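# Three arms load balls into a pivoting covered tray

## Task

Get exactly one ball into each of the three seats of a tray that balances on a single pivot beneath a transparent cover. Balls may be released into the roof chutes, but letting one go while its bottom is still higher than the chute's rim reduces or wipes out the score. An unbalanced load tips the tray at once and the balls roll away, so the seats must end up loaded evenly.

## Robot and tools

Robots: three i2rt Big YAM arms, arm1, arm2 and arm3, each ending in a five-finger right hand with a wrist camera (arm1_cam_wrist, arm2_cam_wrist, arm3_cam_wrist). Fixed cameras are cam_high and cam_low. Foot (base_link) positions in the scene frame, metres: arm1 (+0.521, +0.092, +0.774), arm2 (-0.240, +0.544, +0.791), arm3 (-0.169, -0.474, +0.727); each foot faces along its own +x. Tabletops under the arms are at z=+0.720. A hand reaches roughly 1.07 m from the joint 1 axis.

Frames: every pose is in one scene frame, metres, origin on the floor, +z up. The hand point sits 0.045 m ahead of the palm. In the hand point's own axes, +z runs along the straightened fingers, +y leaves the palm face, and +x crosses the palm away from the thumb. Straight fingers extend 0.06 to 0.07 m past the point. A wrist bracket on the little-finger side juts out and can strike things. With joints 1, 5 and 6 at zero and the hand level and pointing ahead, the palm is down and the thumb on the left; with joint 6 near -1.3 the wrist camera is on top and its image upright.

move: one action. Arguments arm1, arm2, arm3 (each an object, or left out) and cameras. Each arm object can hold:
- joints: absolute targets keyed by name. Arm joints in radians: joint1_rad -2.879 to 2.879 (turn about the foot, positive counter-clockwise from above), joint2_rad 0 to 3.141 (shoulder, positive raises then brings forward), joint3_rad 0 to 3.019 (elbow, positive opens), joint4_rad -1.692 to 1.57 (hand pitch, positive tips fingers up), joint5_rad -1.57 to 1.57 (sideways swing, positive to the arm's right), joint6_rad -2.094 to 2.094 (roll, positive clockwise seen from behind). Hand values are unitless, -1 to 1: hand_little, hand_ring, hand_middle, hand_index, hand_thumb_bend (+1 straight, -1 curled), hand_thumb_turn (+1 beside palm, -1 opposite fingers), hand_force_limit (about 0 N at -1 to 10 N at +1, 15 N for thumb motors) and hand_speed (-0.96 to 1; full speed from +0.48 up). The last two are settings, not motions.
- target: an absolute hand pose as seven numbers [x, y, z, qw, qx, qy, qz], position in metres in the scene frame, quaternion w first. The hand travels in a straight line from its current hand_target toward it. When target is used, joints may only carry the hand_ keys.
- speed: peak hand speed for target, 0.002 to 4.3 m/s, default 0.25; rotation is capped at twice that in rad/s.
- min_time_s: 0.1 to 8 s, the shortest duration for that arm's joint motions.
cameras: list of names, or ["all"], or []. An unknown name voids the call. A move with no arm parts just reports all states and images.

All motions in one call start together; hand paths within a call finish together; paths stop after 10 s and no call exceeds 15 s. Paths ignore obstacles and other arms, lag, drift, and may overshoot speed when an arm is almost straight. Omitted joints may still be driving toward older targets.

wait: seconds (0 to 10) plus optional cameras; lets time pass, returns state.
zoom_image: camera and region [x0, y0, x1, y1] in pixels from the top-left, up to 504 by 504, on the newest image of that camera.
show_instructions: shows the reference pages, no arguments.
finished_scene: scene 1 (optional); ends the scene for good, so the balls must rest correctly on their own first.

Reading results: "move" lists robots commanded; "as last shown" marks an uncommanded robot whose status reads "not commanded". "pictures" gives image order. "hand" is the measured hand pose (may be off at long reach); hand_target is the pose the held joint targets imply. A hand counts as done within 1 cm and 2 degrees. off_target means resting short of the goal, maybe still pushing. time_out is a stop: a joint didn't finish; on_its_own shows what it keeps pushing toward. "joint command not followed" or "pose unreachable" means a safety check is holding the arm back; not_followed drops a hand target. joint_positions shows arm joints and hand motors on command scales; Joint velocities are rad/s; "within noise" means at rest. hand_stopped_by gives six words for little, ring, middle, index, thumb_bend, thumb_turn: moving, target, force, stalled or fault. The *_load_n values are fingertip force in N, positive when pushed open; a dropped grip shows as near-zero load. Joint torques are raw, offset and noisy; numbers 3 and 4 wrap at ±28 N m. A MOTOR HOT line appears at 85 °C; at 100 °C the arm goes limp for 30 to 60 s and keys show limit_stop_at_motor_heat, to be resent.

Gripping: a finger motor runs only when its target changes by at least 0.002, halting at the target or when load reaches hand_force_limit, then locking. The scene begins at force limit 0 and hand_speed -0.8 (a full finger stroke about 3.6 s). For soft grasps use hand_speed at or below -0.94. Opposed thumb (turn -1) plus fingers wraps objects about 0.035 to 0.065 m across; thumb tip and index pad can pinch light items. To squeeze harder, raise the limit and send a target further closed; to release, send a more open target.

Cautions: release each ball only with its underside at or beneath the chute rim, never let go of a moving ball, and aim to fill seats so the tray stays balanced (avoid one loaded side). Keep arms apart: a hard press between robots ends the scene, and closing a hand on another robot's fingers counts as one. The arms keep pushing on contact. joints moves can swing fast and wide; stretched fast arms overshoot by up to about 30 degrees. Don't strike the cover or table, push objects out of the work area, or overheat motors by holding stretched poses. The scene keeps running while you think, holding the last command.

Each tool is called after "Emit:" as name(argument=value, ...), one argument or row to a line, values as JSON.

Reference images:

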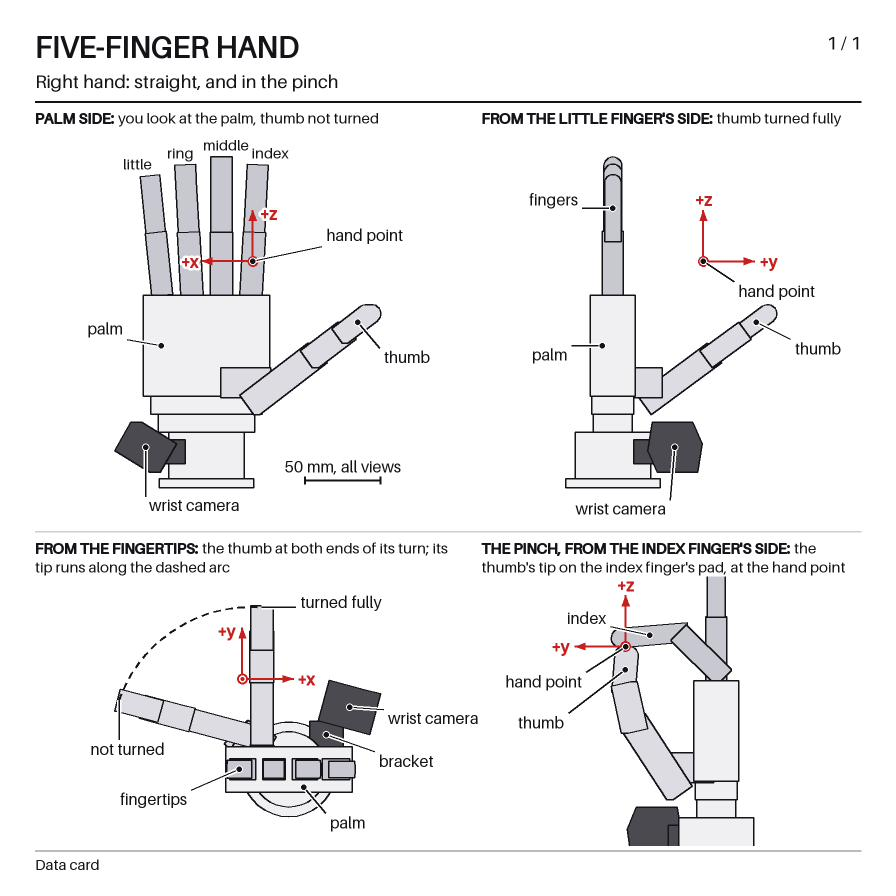

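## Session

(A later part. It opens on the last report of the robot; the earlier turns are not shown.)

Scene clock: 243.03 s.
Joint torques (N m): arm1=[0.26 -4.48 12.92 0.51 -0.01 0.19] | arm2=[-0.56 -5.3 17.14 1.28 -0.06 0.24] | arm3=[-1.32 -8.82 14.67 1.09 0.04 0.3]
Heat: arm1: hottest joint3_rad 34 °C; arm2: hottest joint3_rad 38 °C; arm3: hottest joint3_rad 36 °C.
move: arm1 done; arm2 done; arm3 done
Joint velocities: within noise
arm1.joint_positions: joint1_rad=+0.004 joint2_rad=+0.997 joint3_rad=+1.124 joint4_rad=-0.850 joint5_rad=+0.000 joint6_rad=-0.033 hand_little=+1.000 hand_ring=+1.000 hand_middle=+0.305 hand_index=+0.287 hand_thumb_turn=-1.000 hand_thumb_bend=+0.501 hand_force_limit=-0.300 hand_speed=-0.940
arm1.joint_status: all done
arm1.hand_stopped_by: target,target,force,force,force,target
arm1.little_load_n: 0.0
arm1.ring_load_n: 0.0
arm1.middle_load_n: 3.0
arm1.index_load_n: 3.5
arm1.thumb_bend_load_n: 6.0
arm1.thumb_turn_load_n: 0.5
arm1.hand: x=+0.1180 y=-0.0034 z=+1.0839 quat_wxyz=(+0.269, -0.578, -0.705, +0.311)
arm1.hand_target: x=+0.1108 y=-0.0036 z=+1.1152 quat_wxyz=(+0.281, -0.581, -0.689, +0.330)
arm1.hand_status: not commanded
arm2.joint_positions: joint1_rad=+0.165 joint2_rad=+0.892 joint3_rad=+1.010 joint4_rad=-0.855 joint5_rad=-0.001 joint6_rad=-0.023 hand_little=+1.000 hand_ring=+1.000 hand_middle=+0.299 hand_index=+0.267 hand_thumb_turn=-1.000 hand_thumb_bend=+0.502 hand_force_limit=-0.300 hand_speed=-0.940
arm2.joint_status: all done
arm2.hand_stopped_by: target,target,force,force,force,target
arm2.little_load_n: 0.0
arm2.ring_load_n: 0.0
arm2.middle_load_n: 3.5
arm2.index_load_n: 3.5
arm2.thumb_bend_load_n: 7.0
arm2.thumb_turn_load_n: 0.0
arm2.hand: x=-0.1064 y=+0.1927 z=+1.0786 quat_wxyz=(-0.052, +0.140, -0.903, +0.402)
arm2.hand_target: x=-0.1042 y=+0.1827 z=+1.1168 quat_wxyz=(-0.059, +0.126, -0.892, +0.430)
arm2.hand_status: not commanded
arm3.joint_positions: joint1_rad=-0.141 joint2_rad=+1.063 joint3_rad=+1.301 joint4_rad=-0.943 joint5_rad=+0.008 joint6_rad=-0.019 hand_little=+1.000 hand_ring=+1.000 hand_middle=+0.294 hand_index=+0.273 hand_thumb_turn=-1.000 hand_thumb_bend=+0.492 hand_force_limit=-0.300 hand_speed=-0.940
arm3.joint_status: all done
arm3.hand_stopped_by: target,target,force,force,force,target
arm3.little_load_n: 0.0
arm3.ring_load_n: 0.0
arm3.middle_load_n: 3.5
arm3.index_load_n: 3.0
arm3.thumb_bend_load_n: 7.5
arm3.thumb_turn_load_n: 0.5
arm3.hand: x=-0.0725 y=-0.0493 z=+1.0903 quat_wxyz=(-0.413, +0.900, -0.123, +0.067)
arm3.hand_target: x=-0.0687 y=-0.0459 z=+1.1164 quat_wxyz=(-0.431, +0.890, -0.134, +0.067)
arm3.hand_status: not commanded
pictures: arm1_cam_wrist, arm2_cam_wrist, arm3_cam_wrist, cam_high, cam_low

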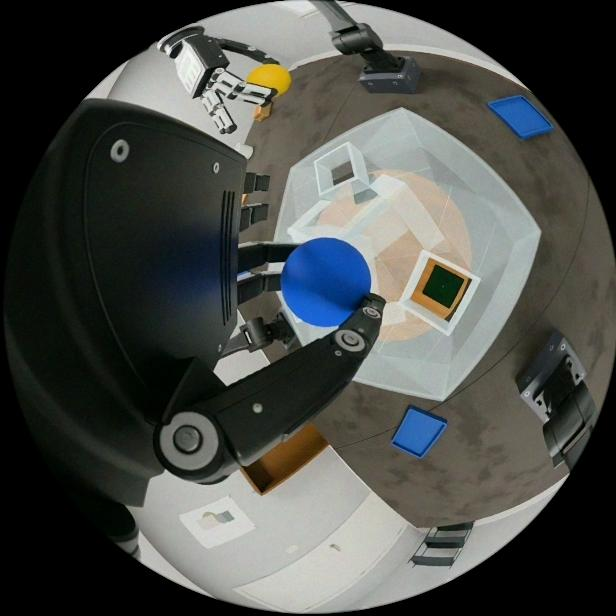

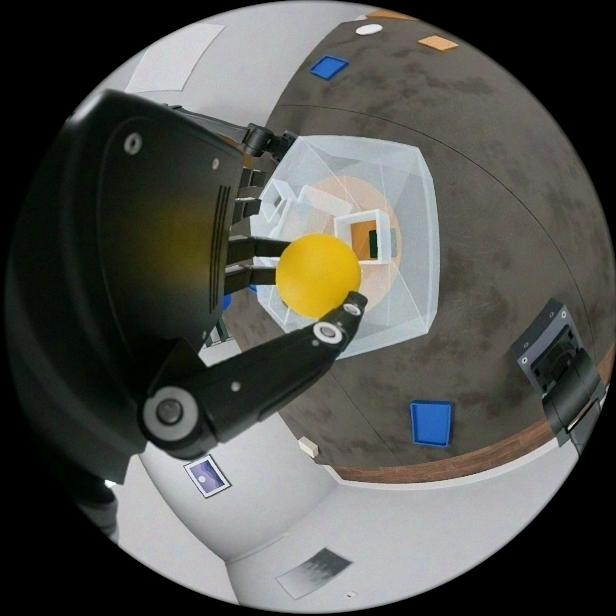

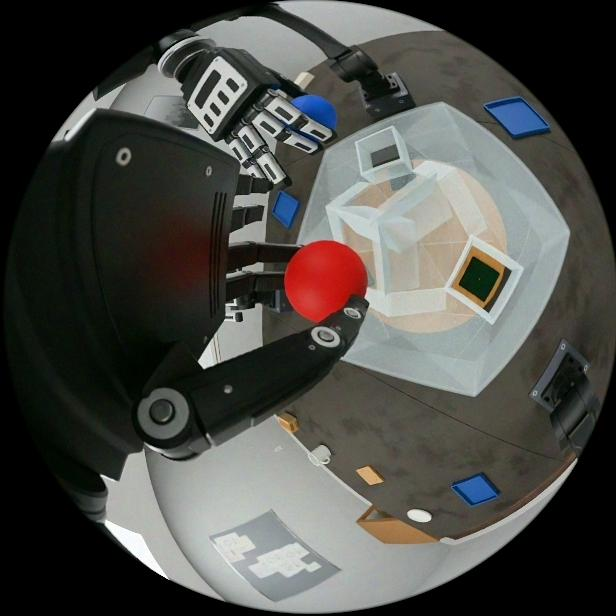

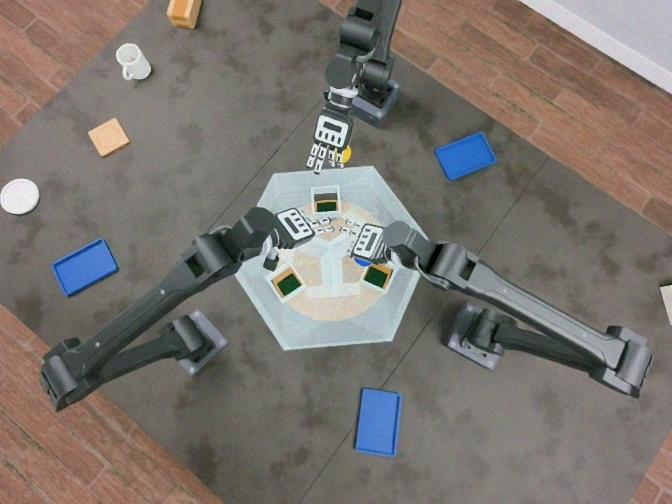

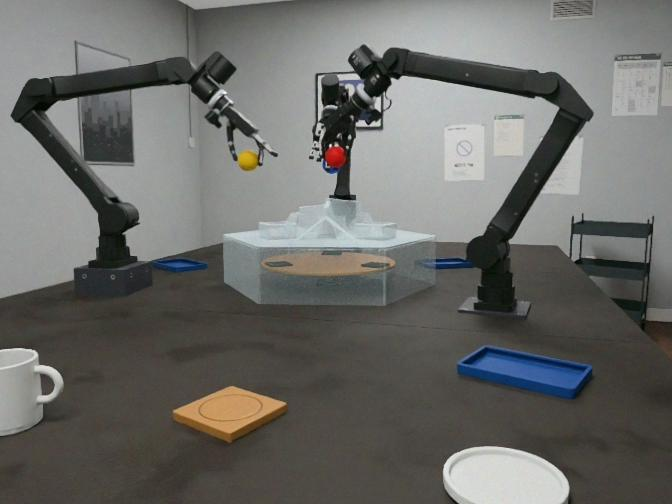

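Emit:
move(
  arm1={"target":[0.1667,-0.0105,1.041,0.2710,-0.5435,-0.7110,0.3545],"speed":0.15,"joints":{"hand_ring":-1,"hand_little":-1,"hand_speed":-0.5}},
  arm2={"target":[-0.100,0.1193,1.048,0.0713,-0.143,0.8834,-0.4404],"speed":0.15,"joints":{"hand_ring":-1,"hand_little":-1,"hand_speed":-0.5}},
  arm3={"target":[-0.0631,-0.1577,1.036,0.4407,-0.8839,0.14,-0.0698],"speed":0.15,"joints":{"hand_ring":-1,"hand_little":-1,"hand_speed":-0.5}},
  cameras=["all"],
)

Emit:
zoom_image(
  camera="arm1_cam_wrist",
  region=[260, 200, 440, 380],
)

Emit:
zoom_image(
  camera="arm2_cam_wrist",
  region=[260, 200, 440, 380],
)

Emit:
zoom_image(
  camera="arm3_cam_wrist",
  region=[260, 200, 440, 380],
)

Emit:
zoom_image(
  camera="cam_low",
  region=[210, 120, 450, 300],
)

Scene clock: 269.97 s.
Joint torques (N m): arm1=[1.44 -4.01 9.42 2.1 -0.21 -0.25] | arm2=[-0.79 -7.47 11.36 2.85 -0.37 -0.11] | arm3=[-1.67 -4.48 10.29 2.61 -0.28 -0.03]
Heat: arm1: hottest joint3_rad 36 °C; arm2: hottest joint3_rad 42 °C; arm3: hottest joint3_rad 39 °C.
move: arm1 off_target; arm2 off_target; arm3 off_target
Joint velocities: within noise
arm1.joint_positions: joint1_rad=+0.004 joint2_rad=+0.828 joint3_rad=+0.865 joint4_rad=-0.749 joint5_rad=-0.063 joint6_rad=-0.033 hand_little=-1.000 hand_ring=+0.085 hand_middle=+0.305 hand_index=+0.287 hand_thumb_turn=-1.000 hand_thumb_bend=+0.501 hand_force_limit=-0.300 hand_speed=-0.500
arm1.joint_status: hand_ring off_target (ended at +0.085, target -1.000); the others done
arm1.hand_stopped_by: target,force,force,force,force,target
arm1.little_load_n: 0.0
arm1.ring_load_n: 3.5
arm1.middle_load_n: 2.0
arm1.index_load_n: 2.5
arm1.thumb_bend_load_n: 7.0
arm1.thumb_turn_load_n: 2.5
arm1.hand: x=+0.1733 y=-0.0066 z=+1.0228 quat_wxyz=(+0.251, -0.566, -0.711, +0.333)
arm1.hand_target: x=+0.1675 y=-0.0107 z=+1.0419 quat_wxyz=(+0.271, -0.545, -0.709, +0.355)
arm1.hand_status: off_target (0.020 m and 4.2 deg from the pose sent, 0.065 m and 6.4 deg at the start)
arm2.joint_positions: joint1_rad=+0.123 joint2_rad=+1.042 joint3_rad=+0.969 joint4_rad=-0.617 joint5_rad=-0.077 joint6_rad=-0.041 hand_little=-1.000 hand_ring=+0.086 hand_middle=+0.299 hand_index=+0.267 hand_thumb_turn=-1.000 hand_thumb_bend=+0.502 hand_force_limit=-0.300 hand_speed=-0.500
arm2.joint_status: hand_ring off_target (ended at +0.086, target -1.000); the others done
arm2.hand_stopped_by: target,force,force,force,force,target
arm2.little_load_n: 0.0
arm2.ring_load_n: 7.0
arm2.middle_load_n: 0.0
arm2.index_load_n: 2.0
arm2.thumb_bend_load_n: 9.5
arm2.thumb_turn_load_n: 5.0
arm2.hand: x=-0.0934 y=+0.1304 z=+1.0382 quat_wxyz=(-0.076, +0.144, -0.893, +0.420)
arm2.hand_target: x=-0.0951 y=+0.1219 z=+1.0479 quat_wxyz=(-0.074, +0.148, -0.883, +0.440)
arm2.hand_status: off_target (0.016 m and 2.6 deg from the pose sent, 0.080 m and 5.4 deg at the start)
arm3.joint_positions: joint1_rad=-0.300 joint2_rad=+0.736 joint3_rad=+0.955 joint4_rad=-0.908 joint5_rad=-0.116 joint6_rad=-0.075 hand_little=-1.000 hand_ring=+0.085 hand_middle=+0.294 hand_index=+0.273 hand_thumb_turn=-1.000 hand_thumb_bend=+0.492 hand_force_limit=-0.300 hand_speed=-0.500
arm3.joint_status: hand_ring off_target (ended at +0.085, target -1.000); the others done
arm3.hand_stopped_by: target,force,force,force,force,target
arm3.little_load_n: 0.0
arm3.ring_load_n: 5.0
arm3.middle_load_n: 2.0
arm3.index_load_n: 2.0
arm3.thumb_bend_load_n: 9.0
arm3.thumb_turn_load_n: 2.5
arm3.hand: x=-0.0721 y=-0.1600 z=+1.0289 quat_wxyz=(-0.424, +0.892, -0.142, +0.058)
arm3.hand_target: x=-0.0661 y=-0.1576 z=+1.0364 quat_wxyz=(-0.440, +0.885, -0.138, +0.067)
arm3.hand_status: off_target (0.012 m and 2.5 deg from the pose sent, 0.122 m and 4.2 deg at the start)
pictures: arm1_cam_wrist, arm2_cam_wrist, arm3_cam_wrist, cam_high, cam_low

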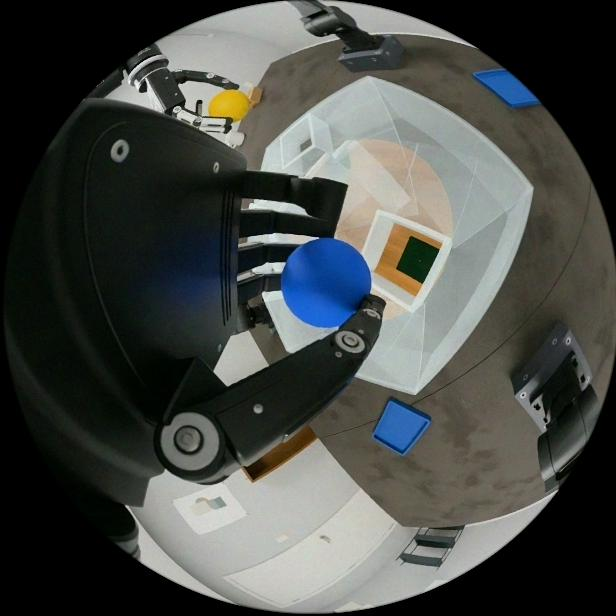

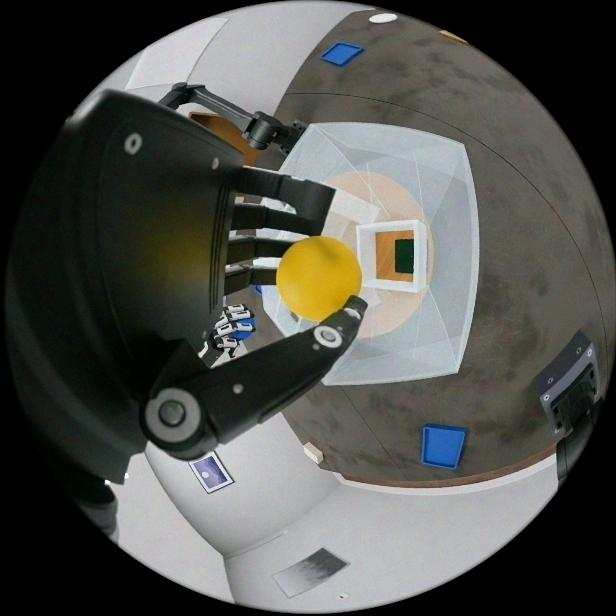

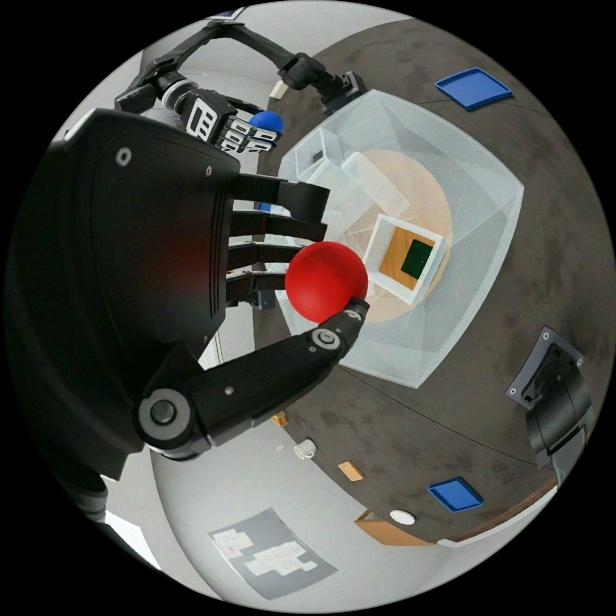

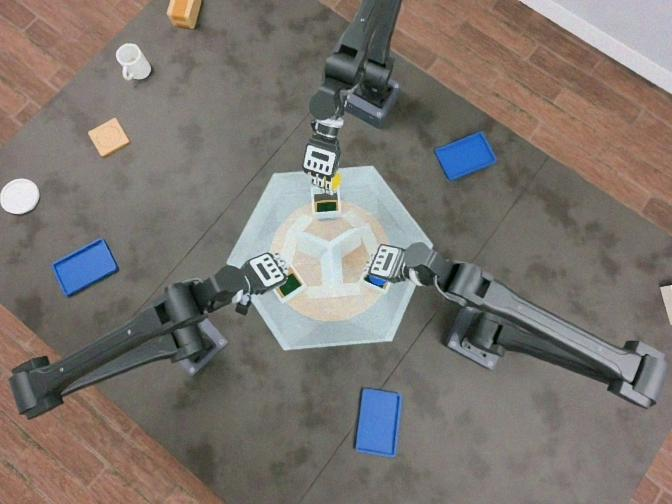

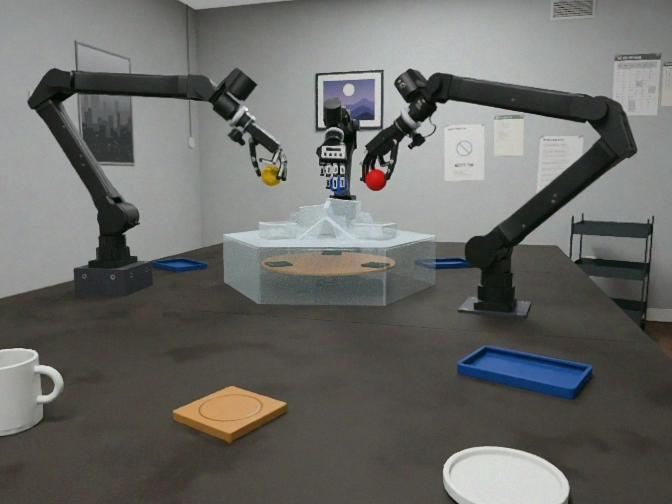

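Scaled by 2.800 from the camera's image (finer frame: 880x880).

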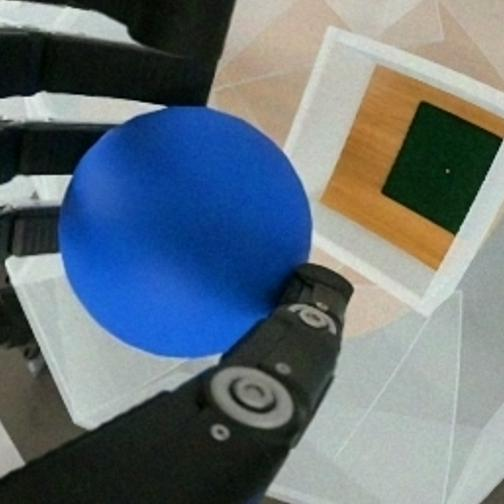

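Scaled by 2.800 from the camera's image (finer frame: 880x880).

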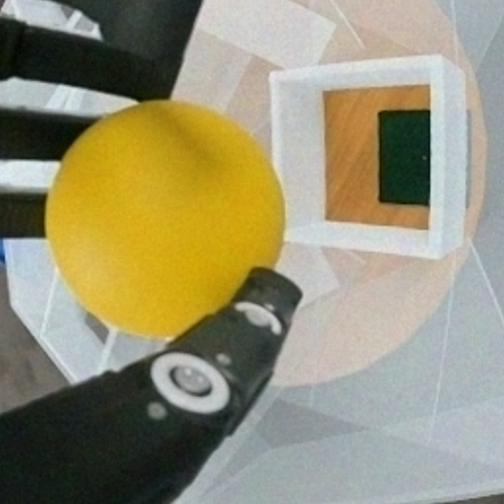

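Scaled by 2.800 from the camera's image (finer frame: 880x880).

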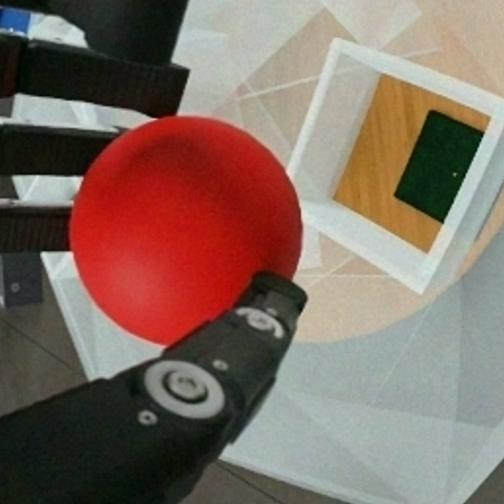

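Scaled by 2.100 from the camera's image (finer frame: 960x720).

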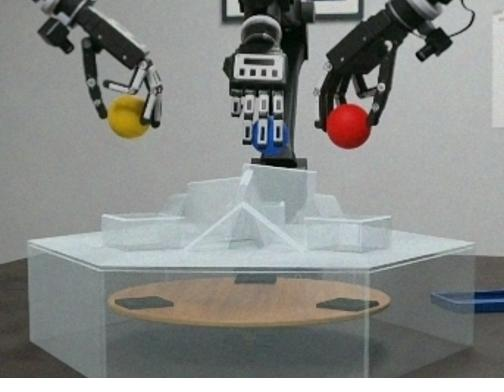

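Emit:
move(
  arm1={"joints":{"hand_ring":0.6,"hand_speed":-0.85}},
  arm2={"joints":{"hand_ring":0.6,"hand_speed":-0.85}},
  arm3={"joints":{"hand_ring":0.6,"hand_speed":-0.85}},
)

Scene clock: 289.97 s.
Joint torques (N m): arm1=[1.55 -3.84 9.4 2.09 -0.2 -0.25] | arm2=[-0.73 -7.59 11.34 2.82 -0.37 -0.1] | arm3=[-1.73 -4.54 10.29 2.61 -0.27 -0.02]
Heat: arm1: hottest joint3_rad 37 °C; arm2: hottest joint3_rad 37 °C; arm3: hottest joint3_rad 38 °C.
move: arm1 done; arm2 done; arm3 done
Joint velocities: within noise
arm1.joint_positions: joint1_rad=+0.004 joint2_rad=+0.828 joint3_rad=+0.865 joint4_rad=-0.749 joint5_rad=-0.063 joint6_rad=-0.033 hand_little=-1.000 hand_ring=+0.600 hand_middle=+0.305 hand_index=+0.287 hand_thumb_turn=-1.000 hand_thumb_bend=+0.501 hand_force_limit=-0.300 hand_speed=-0.850
arm1.joint_status: all done
arm1.hand_stopped_by: target,target,force,force,force,target
arm1.little_load_n: 0.0
arm1.ring_load_n: 0.0
arm1.middle_load_n: 3.5
arm1.index_load_n: 3.0
arm1.thumb_bend_load_n: 6.0
arm1.thumb_turn_load_n: 0.0
arm1.hand: x=+0.1733 y=-0.0066 z=+1.0228 quat_wxyz=(+0.251, -0.566, -0.711, +0.333)
arm1.hand_target: x=+0.1675 y=-0.0106 z=+1.0419 quat_wxyz=(+0.271, -0.545, -0.709, +0.355)
arm1.hand_status: not commanded
arm2.joint_positions: joint1_rad=+0.123 joint2_rad=+1.042 joint3_rad=+0.969 joint4_rad=-0.617 joint5_rad=-0.077 joint6_rad=-0.041 hand_little=-1.000 hand_ring=+0.600 hand_middle=+0.299 hand_index=+0.267 hand_thumb_turn=-1.000 hand_thumb_bend=+0.502 hand_force_limit=-0.300 hand_speed=-0.850
arm2.joint_status: all done
arm2.hand_stopped_by: target,target,force,force,force,target
arm2.little_load_n: 0.0
arm2.ring_load_n: 0.0
arm2.middle_load_n: 3.5
arm2.index_load_n: 3.5
arm2.thumb_bend_load_n: 7.0
arm2.thumb_turn_load_n: -0.5
arm2.hand: x=-0.0934 y=+0.1304 z=+1.0382 quat_wxyz=(-0.076, +0.144, -0.893, +0.420)
arm2.hand_target: x=-0.0952 y=+0.1219 z=+1.0479 quat_wxyz=(-0.074, +0.148, -0.883, +0.440)
arm2.hand_status: not commanded
arm3.joint_positions: joint1_rad=-0.300 joint2_rad=+0.736 joint3_rad=+0.955 joint4_rad=-0.908 joint5_rad=-0.116 joint6_rad=-0.075 hand_little=-1.000 hand_ring=+0.600 hand_middle=+0.294 hand_index=+0.273 hand_thumb_turn=-1.000 hand_thumb_bend=+0.492 hand_force_limit=-0.300 hand_speed=-0.850
arm3.joint_status: all done
arm3.hand_stopped_by: target,target,force,force,force,target
arm3.little_load_n: 0.0
arm3.ring_load_n: -0.5
arm3.middle_load_n: 4.0
arm3.index_load_n: 3.5
arm3.thumb_bend_load_n: 7.5
arm3.thumb_turn_load_n: 0.5
arm3.hand: x=-0.0721 y=-0.1600 z=+1.0289 quat_wxyz=(-0.424, +0.892, -0.142, +0.058)
arm3.hand_target: x=-0.0661 y=-0.1577 z=+1.0364 quat_wxyz=(-0.440, +0.885, -0.139, +0.067)
arm3.hand_status: not commanded
pictures: none

Emit:
move(
  arm1={"target":[0.1667,-0.0085,0.991,0.2710,-0.5435,-0.7110,0.3545],"speed":0.1},
  arm2={"target":[-0.105,0.1066,0.970,0.0713,-0.143,0.8834,-0.4404],"speed":0.1},
  arm3={"target":[-0.0469,-0.1634,0.968,0.4407,-0.8839,0.14,-0.0698],"speed":0.1},
  cameras=["all"],
)

Emit:
zoom_image(
  camera="arm1_cam_wrist",
  region=[260, 200, 440, 380],
)

Emit:
zoom_image(
  camera="arm2_cam_wrist",
  region=[260, 200, 440, 380],
)

Emit:
zoom_image(
  camera="arm3_cam_wrist",
  region=[260, 200, 440, 380],
)

Emit:
zoom_image(
  camera="cam_high",
  region=[230, 150, 430, 320],
)

Emit:
zoom_image(
  camera="cam_low",
  region=[210, 140, 450, 300],
)

Scene clock: 294.83 s.
Joint torques (N m): arm1=[0.67 -3.55 9.39 2.09 -0.21 -0.25] | arm2=[-0.85 -8.06 10.84 2.86 -0.38 -0.11] | arm3=[-1.73 -4.84 10.58 2.59 -0.33 0]
Heat: arm1: hottest joint3_rad 37 °C; arm2: hottest joint3_rad 37 °C; arm3: hottest joint3_rad 37 °C.
move: arm1 off_target; arm2 off_target; arm3 off_target
Joint velocities: within noise
arm1.joint_positions: joint1_rad=+0.004 joint2_rad=+0.823 joint3_rad=+0.733 joint4_rad=-0.620 joint5_rad=-0.072 joint6_rad=-0.038 hand_little=-1.000 hand_ring=+0.600 hand_middle=+0.305 hand_index=+0.287 hand_thumb_turn=-1.000 hand_thumb_bend=+0.501 hand_force_limit=-0.300 hand_speed=-0.850
arm1.joint_status: not commanded
arm1.hand_stopped_by: target,target,force,force,force,target
arm1.little_load_n: 0.0
arm1.ring_load_n: 0.0
arm1.middle_load_n: 3.5
arm1.index_load_n: 3.0
arm1.thumb_bend_load_n: 6.0
arm1.thumb_turn_load_n: 0.5
arm1.hand: x=+0.1764 y=-0.0078 z=+0.9736 quat_wxyz=(+0.249, -0.562, -0.713, +0.336)
arm1.hand_target: x=+0.1676 y=-0.0087 z=+0.9918 quat_wxyz=(+0.270, -0.546, -0.709, +0.355)
arm1.hand_status: off_target (0.020 m and 4.0 deg from the pose sent, 0.032 m and 4.2 deg at the start)
arm2.joint_positions: joint1_rad=+0.091 joint2_rad=+1.114 joint3_rad=+0.812 joint4_rad=-0.388 joint5_rad=-0.092 joint6_rad=-0.053 hand_little=-1.000 hand_ring=+0.600 hand_middle=+0.299 hand_index=+0.267 hand_thumb_turn=-1.000 hand_thumb_bend=+0.502 hand_force_limit=-0.300 hand_speed=-0.850
arm2.joint_status: not commanded
arm2.hand_stopped_by: target,target,force,force,force,target
arm2.little_load_n: 0.0
arm2.ring_load_n: 0.0
arm2.middle_load_n: 3.0
arm2.index_load_n: 4.0
arm2.thumb_bend_load_n: 7.0
arm2.thumb_turn_load_n: 0.0
arm2.hand: x=-0.1028 y=+0.1171 z=+0.9613 quat_wxyz=(-0.074, +0.138, -0.893, +0.421)
arm2.hand_target: x=-0.1049 y=+0.1081 z=+0.9693 quat_wxyz=(-0.071, +0.143, -0.884, +0.440)
arm2.hand_status: off_target (0.014 m and 2.5 deg from the pose sent, 0.073 m and 2.6 deg at the start)
arm3.joint_positions: joint1_rad=-0.377 joint2_rad=+0.718 joint3_rad=+0.767 joint4_rad=-0.745 joint5_rad=-0.178 joint6_rad=-0.124 hand_little=-1.000 hand_ring=+0.600 hand_middle=+0.294 hand_index=+0.273 hand_thumb_turn=-1.000 hand_thumb_bend=+0.492 hand_force_limit=-0.300 hand_speed=-0.850
arm3.joint_status: not commanded
arm3.hand_stopped_by: target,target,force,force,force,target
arm3.little_load_n: 0.0
arm3.ring_load_n: 0.0
arm3.middle_load_n: 3.5
arm3.index_load_n: 3.5
arm3.thumb_bend_load_n: 7.5
arm3.thumb_turn_load_n: 0.5
arm3.hand: x=-0.0566 y=-0.1654 z=+0.9597 quat_wxyz=(-0.424, +0.893, -0.142, +0.057)
arm3.hand_target: x=-0.0498 y=-0.1632 z=+0.9685 quat_wxyz=(-0.442, +0.884, -0.138, +0.068)
arm3.hand_status: off_target (0.013 m and 2.6 deg from the pose sent, 0.066 m and 2.5 deg at the start)
pictures: arm1_cam_wrist, arm2_cam_wrist, arm3_cam_wrist, cam_high, cam_low

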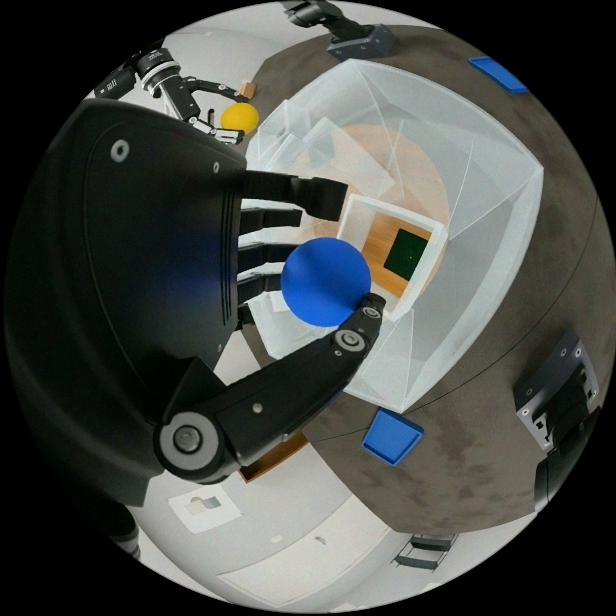

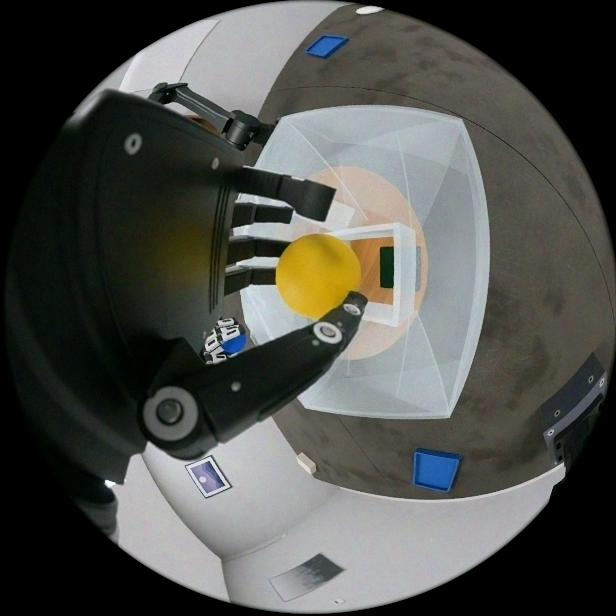

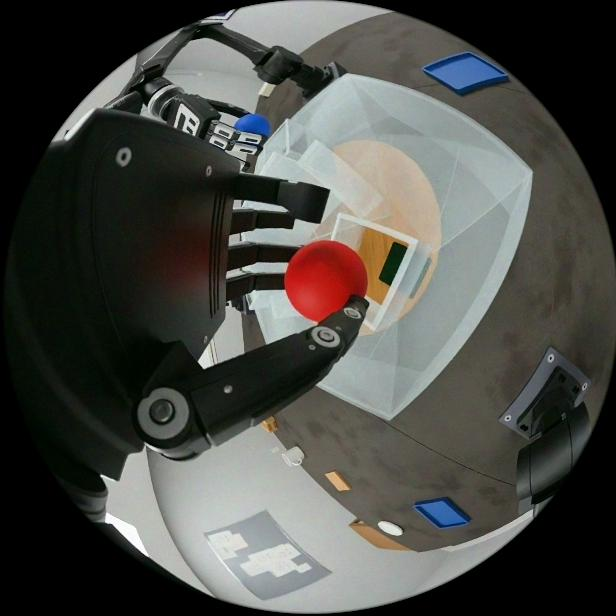

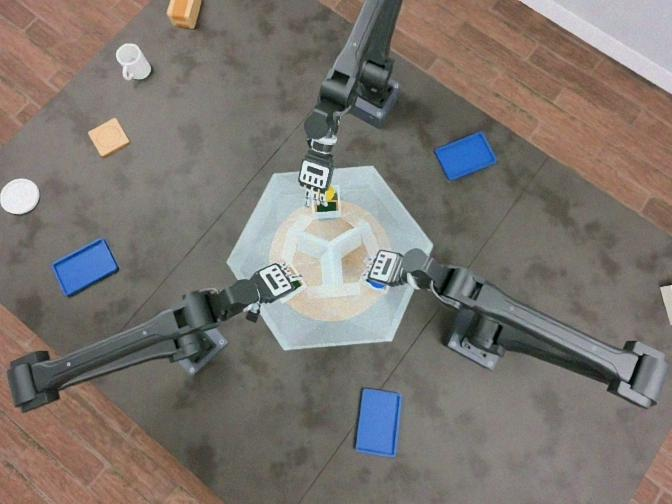

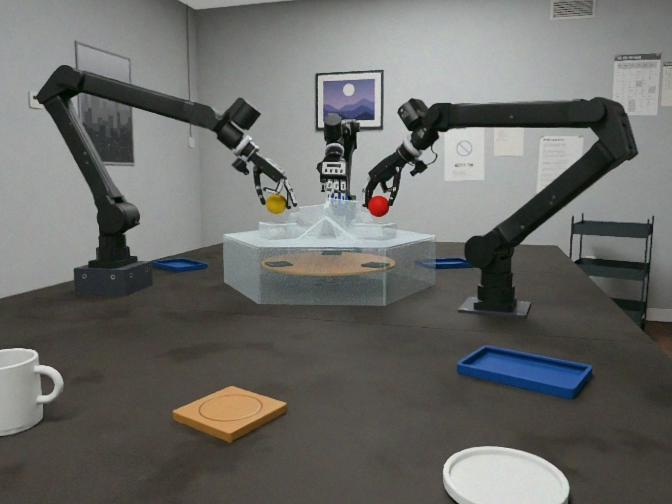

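Scaled by 2.800 from the camera's image (finer frame: 880x880).

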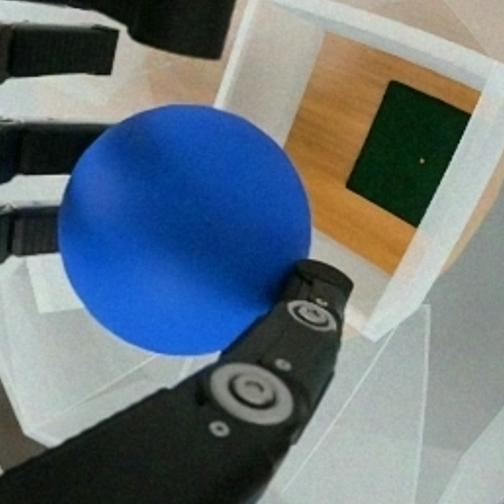

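Scaled by 2.800 from the camera's image (finer frame: 880x880).

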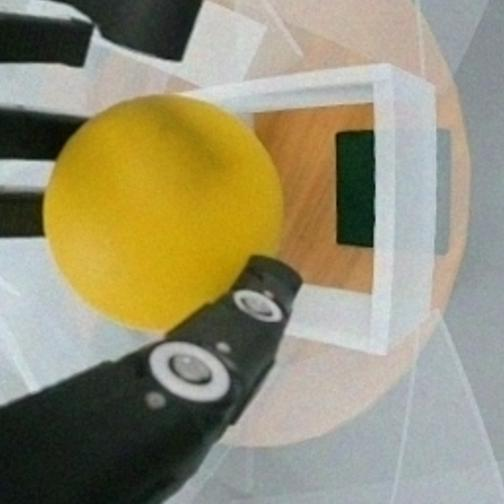

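Scaled by 2.800 from the camera's image (finer frame: 880x880).

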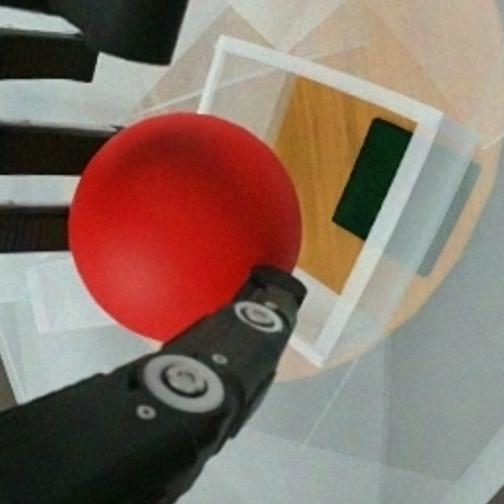

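Scaled by 2.520 from the camera's image (finer frame: 960x720).

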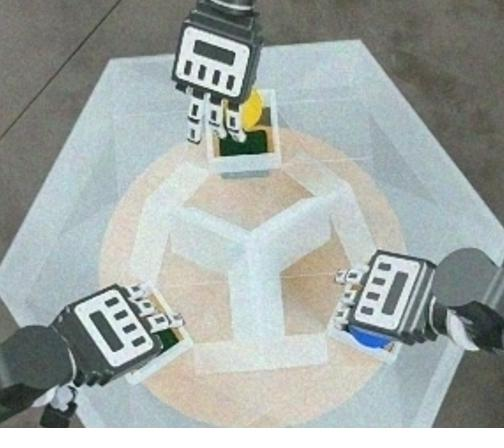

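Scaled by 2.100 from the camera's image (finer frame: 960x720).

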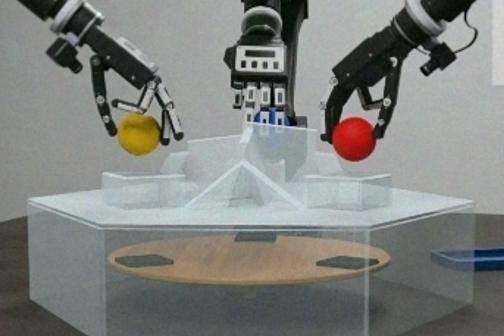

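Emit:
zoom_image(
  camera="cam_low",
  region=[250, 170, 410, 260],
)

Emit:
zoom_image(
  camera="cam_high",
  region=[350, 235, 430, 305],
)

Emit:
zoom_image(
  camera="cam_high",
  region=[290, 165, 370, 235],
)

Emit:
zoom_image(
  camera="cam_high",
  region=[240, 245, 320, 315],
)

Scaled by 3.150 from the camera's image (finer frame: 960x720).

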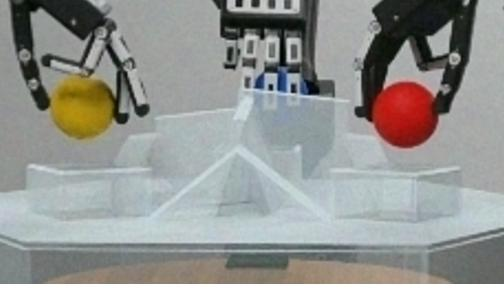

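Scaled by 6.300 from the camera's image (finer frame: 960x720).

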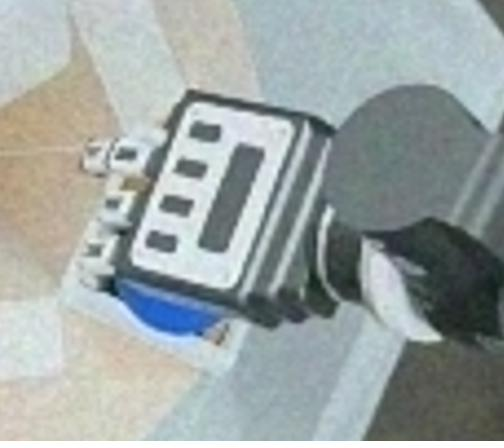

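Scaled by 6.300 from the camera's image (finer frame: 960x720).

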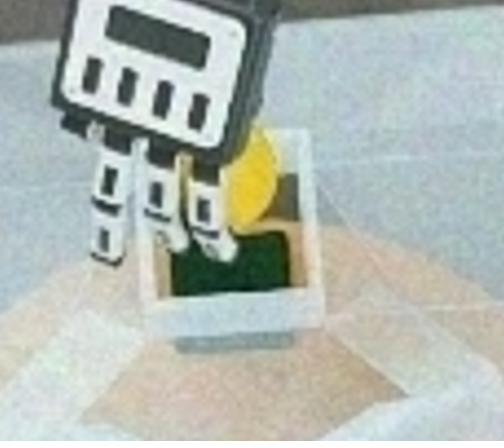

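Scaled by 6.300 from the camera's image (finer frame: 960x720).

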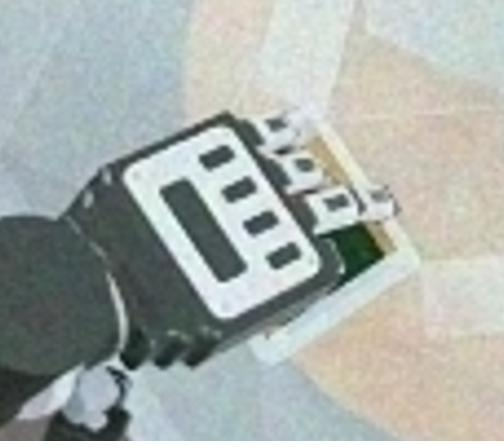

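Emit:
move(
  arm1={"target":[0.1662,-0.0005,0.974,0.2710,-0.5435,-0.7110,0.3545],"speed":0.08},
  arm2={"target":[-0.101,0.1050,0.953,0.0713,-0.143,0.8834,-0.4404],"speed":0.08},
  arm3={"target":[-0.0455,-0.1575,0.953,0.4407,-0.8839,0.14,-0.0698],"speed":0.08},
  cameras=["all"],
)

Scene clock: 327.10 s.
Joint torques (N m): arm1=[-0.03 -3.14 9.29 2.09 -0.22 -0.26] | arm2=[-0.09 -8 10.69 2.89 -0.05 -0.05] | arm3=[-1.73 -3.66 10.55 2.65 -0.01 0.02]
Heat: arm1: hottest joint3_rad 36 °C; arm2: hottest joint3_rad 35 °C; arm3: hottest joint3_rad 35 °C.
move: arm1 off_target; arm2 off_target; arm3 done
Joint velocities: within noise
arm1.joint_positions: joint1_rad=-0.006 joint2_rad=+0.823 joint3_rad=+0.690 joint4_rad=-0.575 joint5_rad=-0.098 joint6_rad=-0.062 hand_little=-1.000 hand_ring=+0.600 hand_middle=+0.305 hand_index=+0.287 hand_thumb_turn=-1.000 hand_thumb_bend=+0.501 hand_force_limit=-0.300 hand_speed=-0.850
arm1.joint_status: not commanded
arm1.hand_stopped_by: target,target,force,force,force,target
arm1.little_load_n: 0.0
arm1.ring_load_n: 0.0
arm1.middle_load_n: 3.5
arm1.index_load_n: 3.5
arm1.thumb_bend_load_n: 6.0
arm1.thumb_turn_load_n: 0.5
arm1.hand: x=+0.1786 y=-0.0072 z=+0.9577 quat_wxyz=(+0.246, -0.553, -0.720, +0.340)
arm1.hand_target: x=+0.1682 y=-0.0049 z=+0.9740 quat_wxyz=(+0.268, -0.540, -0.714, +0.356)
arm1.hand_status: off_target (0.022 m and 3.6 deg from the pose sent, 0.013 m and 4.0 deg at the start)
arm2.joint_positions: joint1_rad=+0.091 joint2_rad=+1.138 joint3_rad=+0.786 joint4_rad=-0.333 joint5_rad=-0.092 joint6_rad=-0.053 hand_little=-1.000 hand_ring=+0.600 hand_middle=+0.299 hand_index=+0.267 hand_thumb_turn=-1.000 hand_thumb_bend=+0.502 hand_force_limit=-0.300 hand_speed=-0.850
arm2.joint_status: not commanded
arm2.hand_stopped_by: target,target,force,force,force,target
arm2.little_load_n: 0.0
arm2.ring_load_n: 0.0
arm2.middle_load_n: 3.0
arm2.index_load_n: 4.0
arm2.thumb_bend_load_n: 7.0
arm2.thumb_turn_load_n: 0.0
arm2.hand: x=-0.1021 y=+0.1133 z=+0.9463 quat_wxyz=(-0.074, +0.138, -0.892, +0.423)
arm2.hand_target: x=-0.1009 y=+0.1052 z=+0.9535 quat_wxyz=(-0.071, +0.143, -0.883, +0.441)
arm2.hand_status: off_target (0.011 m and 2.3 deg from the pose sent, 0.015 m and 2.5 deg at the start)
arm3.joint_positions: joint1_rad=-0.377 joint2_rad=+0.724 joint3_rad=+0.735 joint4_rad=-0.693 joint5_rad=-0.178 joint6_rad=-0.124 hand_little=-1.000 hand_ring=+0.600 hand_middle=+0.294 hand_index=+0.273 hand_thumb_turn=-1.000 hand_thumb_bend=+0.492 hand_force_limit=-0.300 hand_speed=-0.850
arm3.joint_status: not commanded
arm3.hand_stopped_by: target,target,force,force,force,target
arm3.little_load_n: 0.0
arm3.ring_load_n: 0.0
arm3.middle_load_n: 3.5
arm3.index_load_n: 3.5
arm3.thumb_bend_load_n: 8.0
arm3.thumb_turn_load_n: 0.0
arm3.hand: x=-0.0540 y=-0.1609 z=+0.9487 quat_wxyz=(-0.430, +0.890, -0.141, +0.059)
arm3.hand_target: x=-0.0457 y=-0.1576 z=+0.9530 quat_wxyz=(-0.441, +0.884, -0.140, +0.070)
arm3.hand_status: done (0.010 m and 1.8 deg from the pose sent, 0.015 m and 2.6 deg at the start)
pictures: arm1_cam_wrist, arm2_cam_wrist, arm3_cam_wrist, cam_high, cam_low

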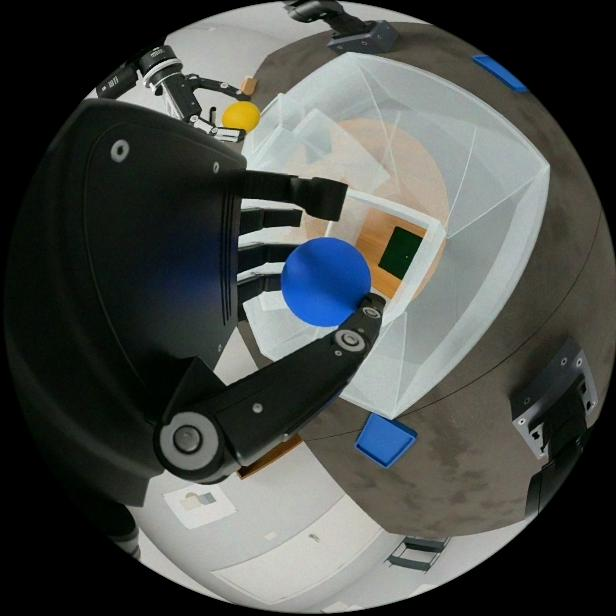

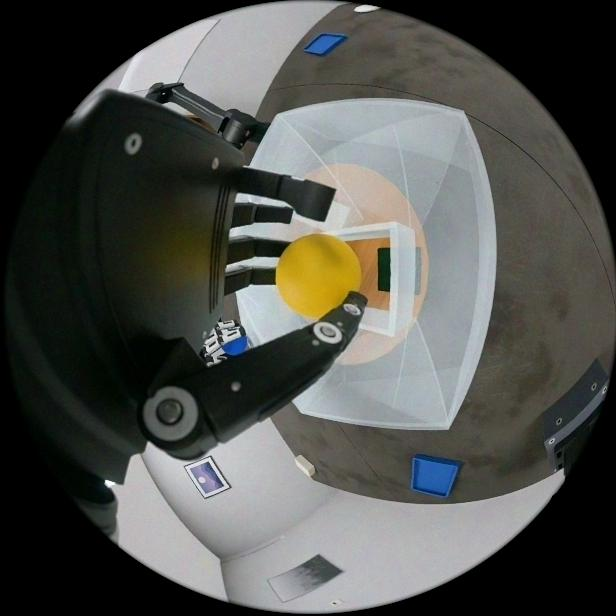

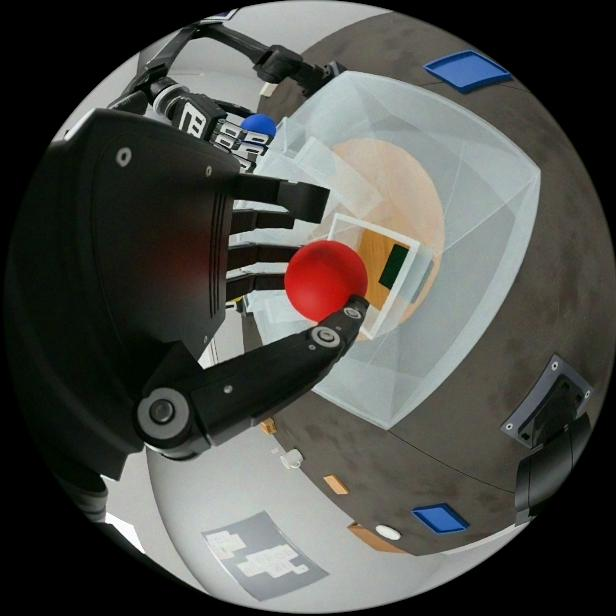

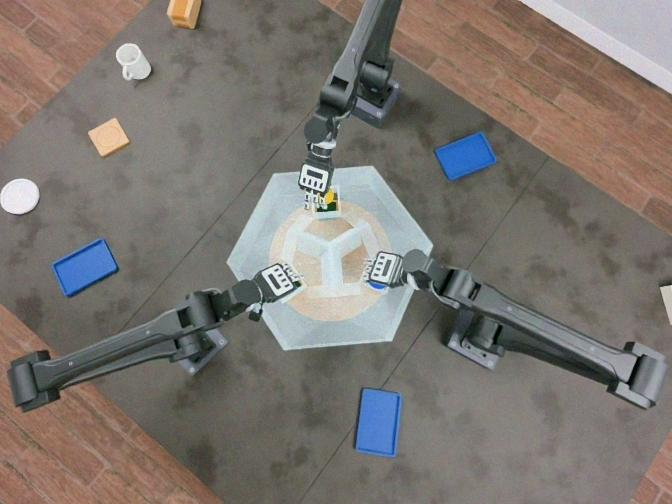

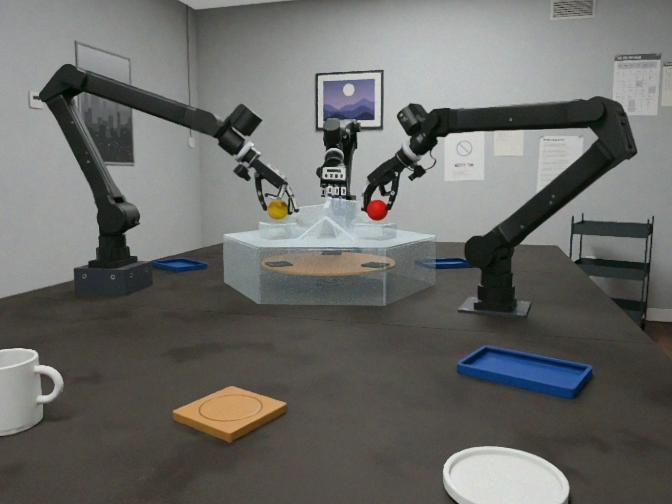

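Emit:
zoom_image(
  camera="cam_low",
  region=[250, 170, 410, 260],
)

Emit:
zoom_image(
  camera="cam_high",
  region=[240, 160, 440, 310],
)

Emit:
zoom_image(
  camera="arm1_cam_wrist",
  region=[220, 170, 460, 410],
)

Emit:
zoom_image(
  camera="arm2_cam_wrist",
  region=[220, 170, 460, 410],
)

Emit:
zoom_image(
  camera="arm3_cam_wrist",
  region=[220, 170, 460, 410],
)

Scaled by 3.150 from the camera's image (finer frame: 960x720).

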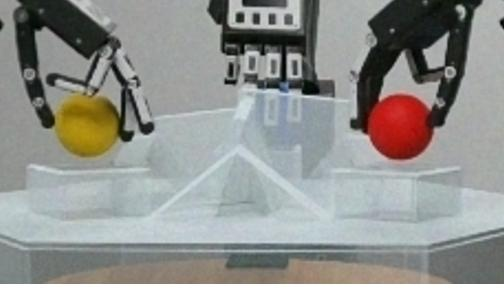

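Scaled by 2.520 from the camera's image (finer frame: 960x720).

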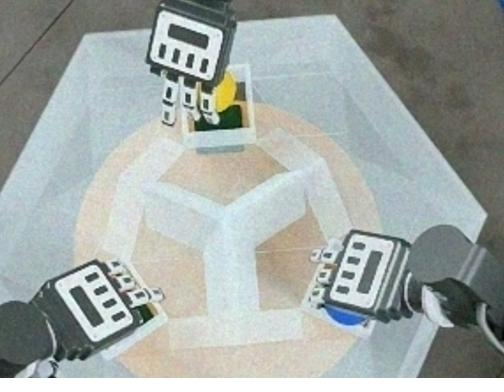

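Scaled by 2.100 from the camera's image (finer frame: 880x880).

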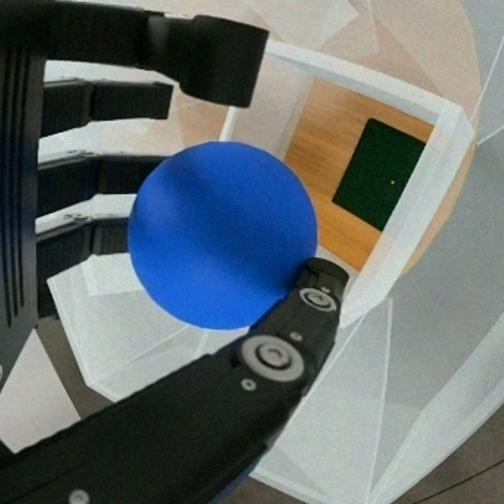

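Scaled by 2.100 from the camera's image (finer frame: 880x880).

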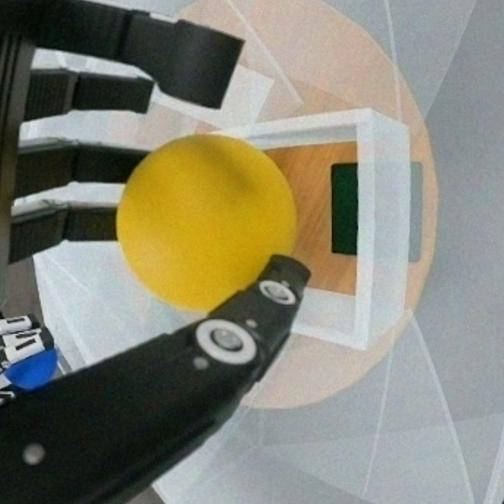

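Scaled by 2.100 from the camera's image (finer frame: 880x880).

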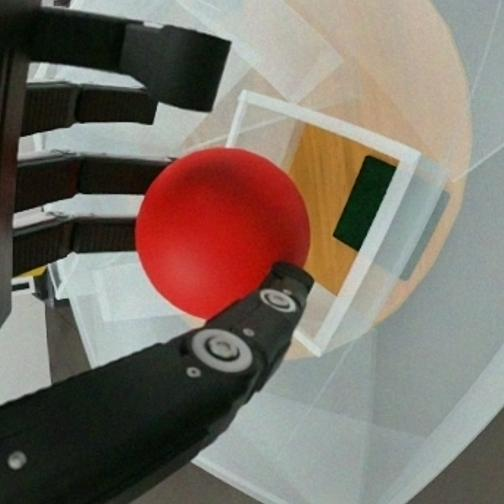

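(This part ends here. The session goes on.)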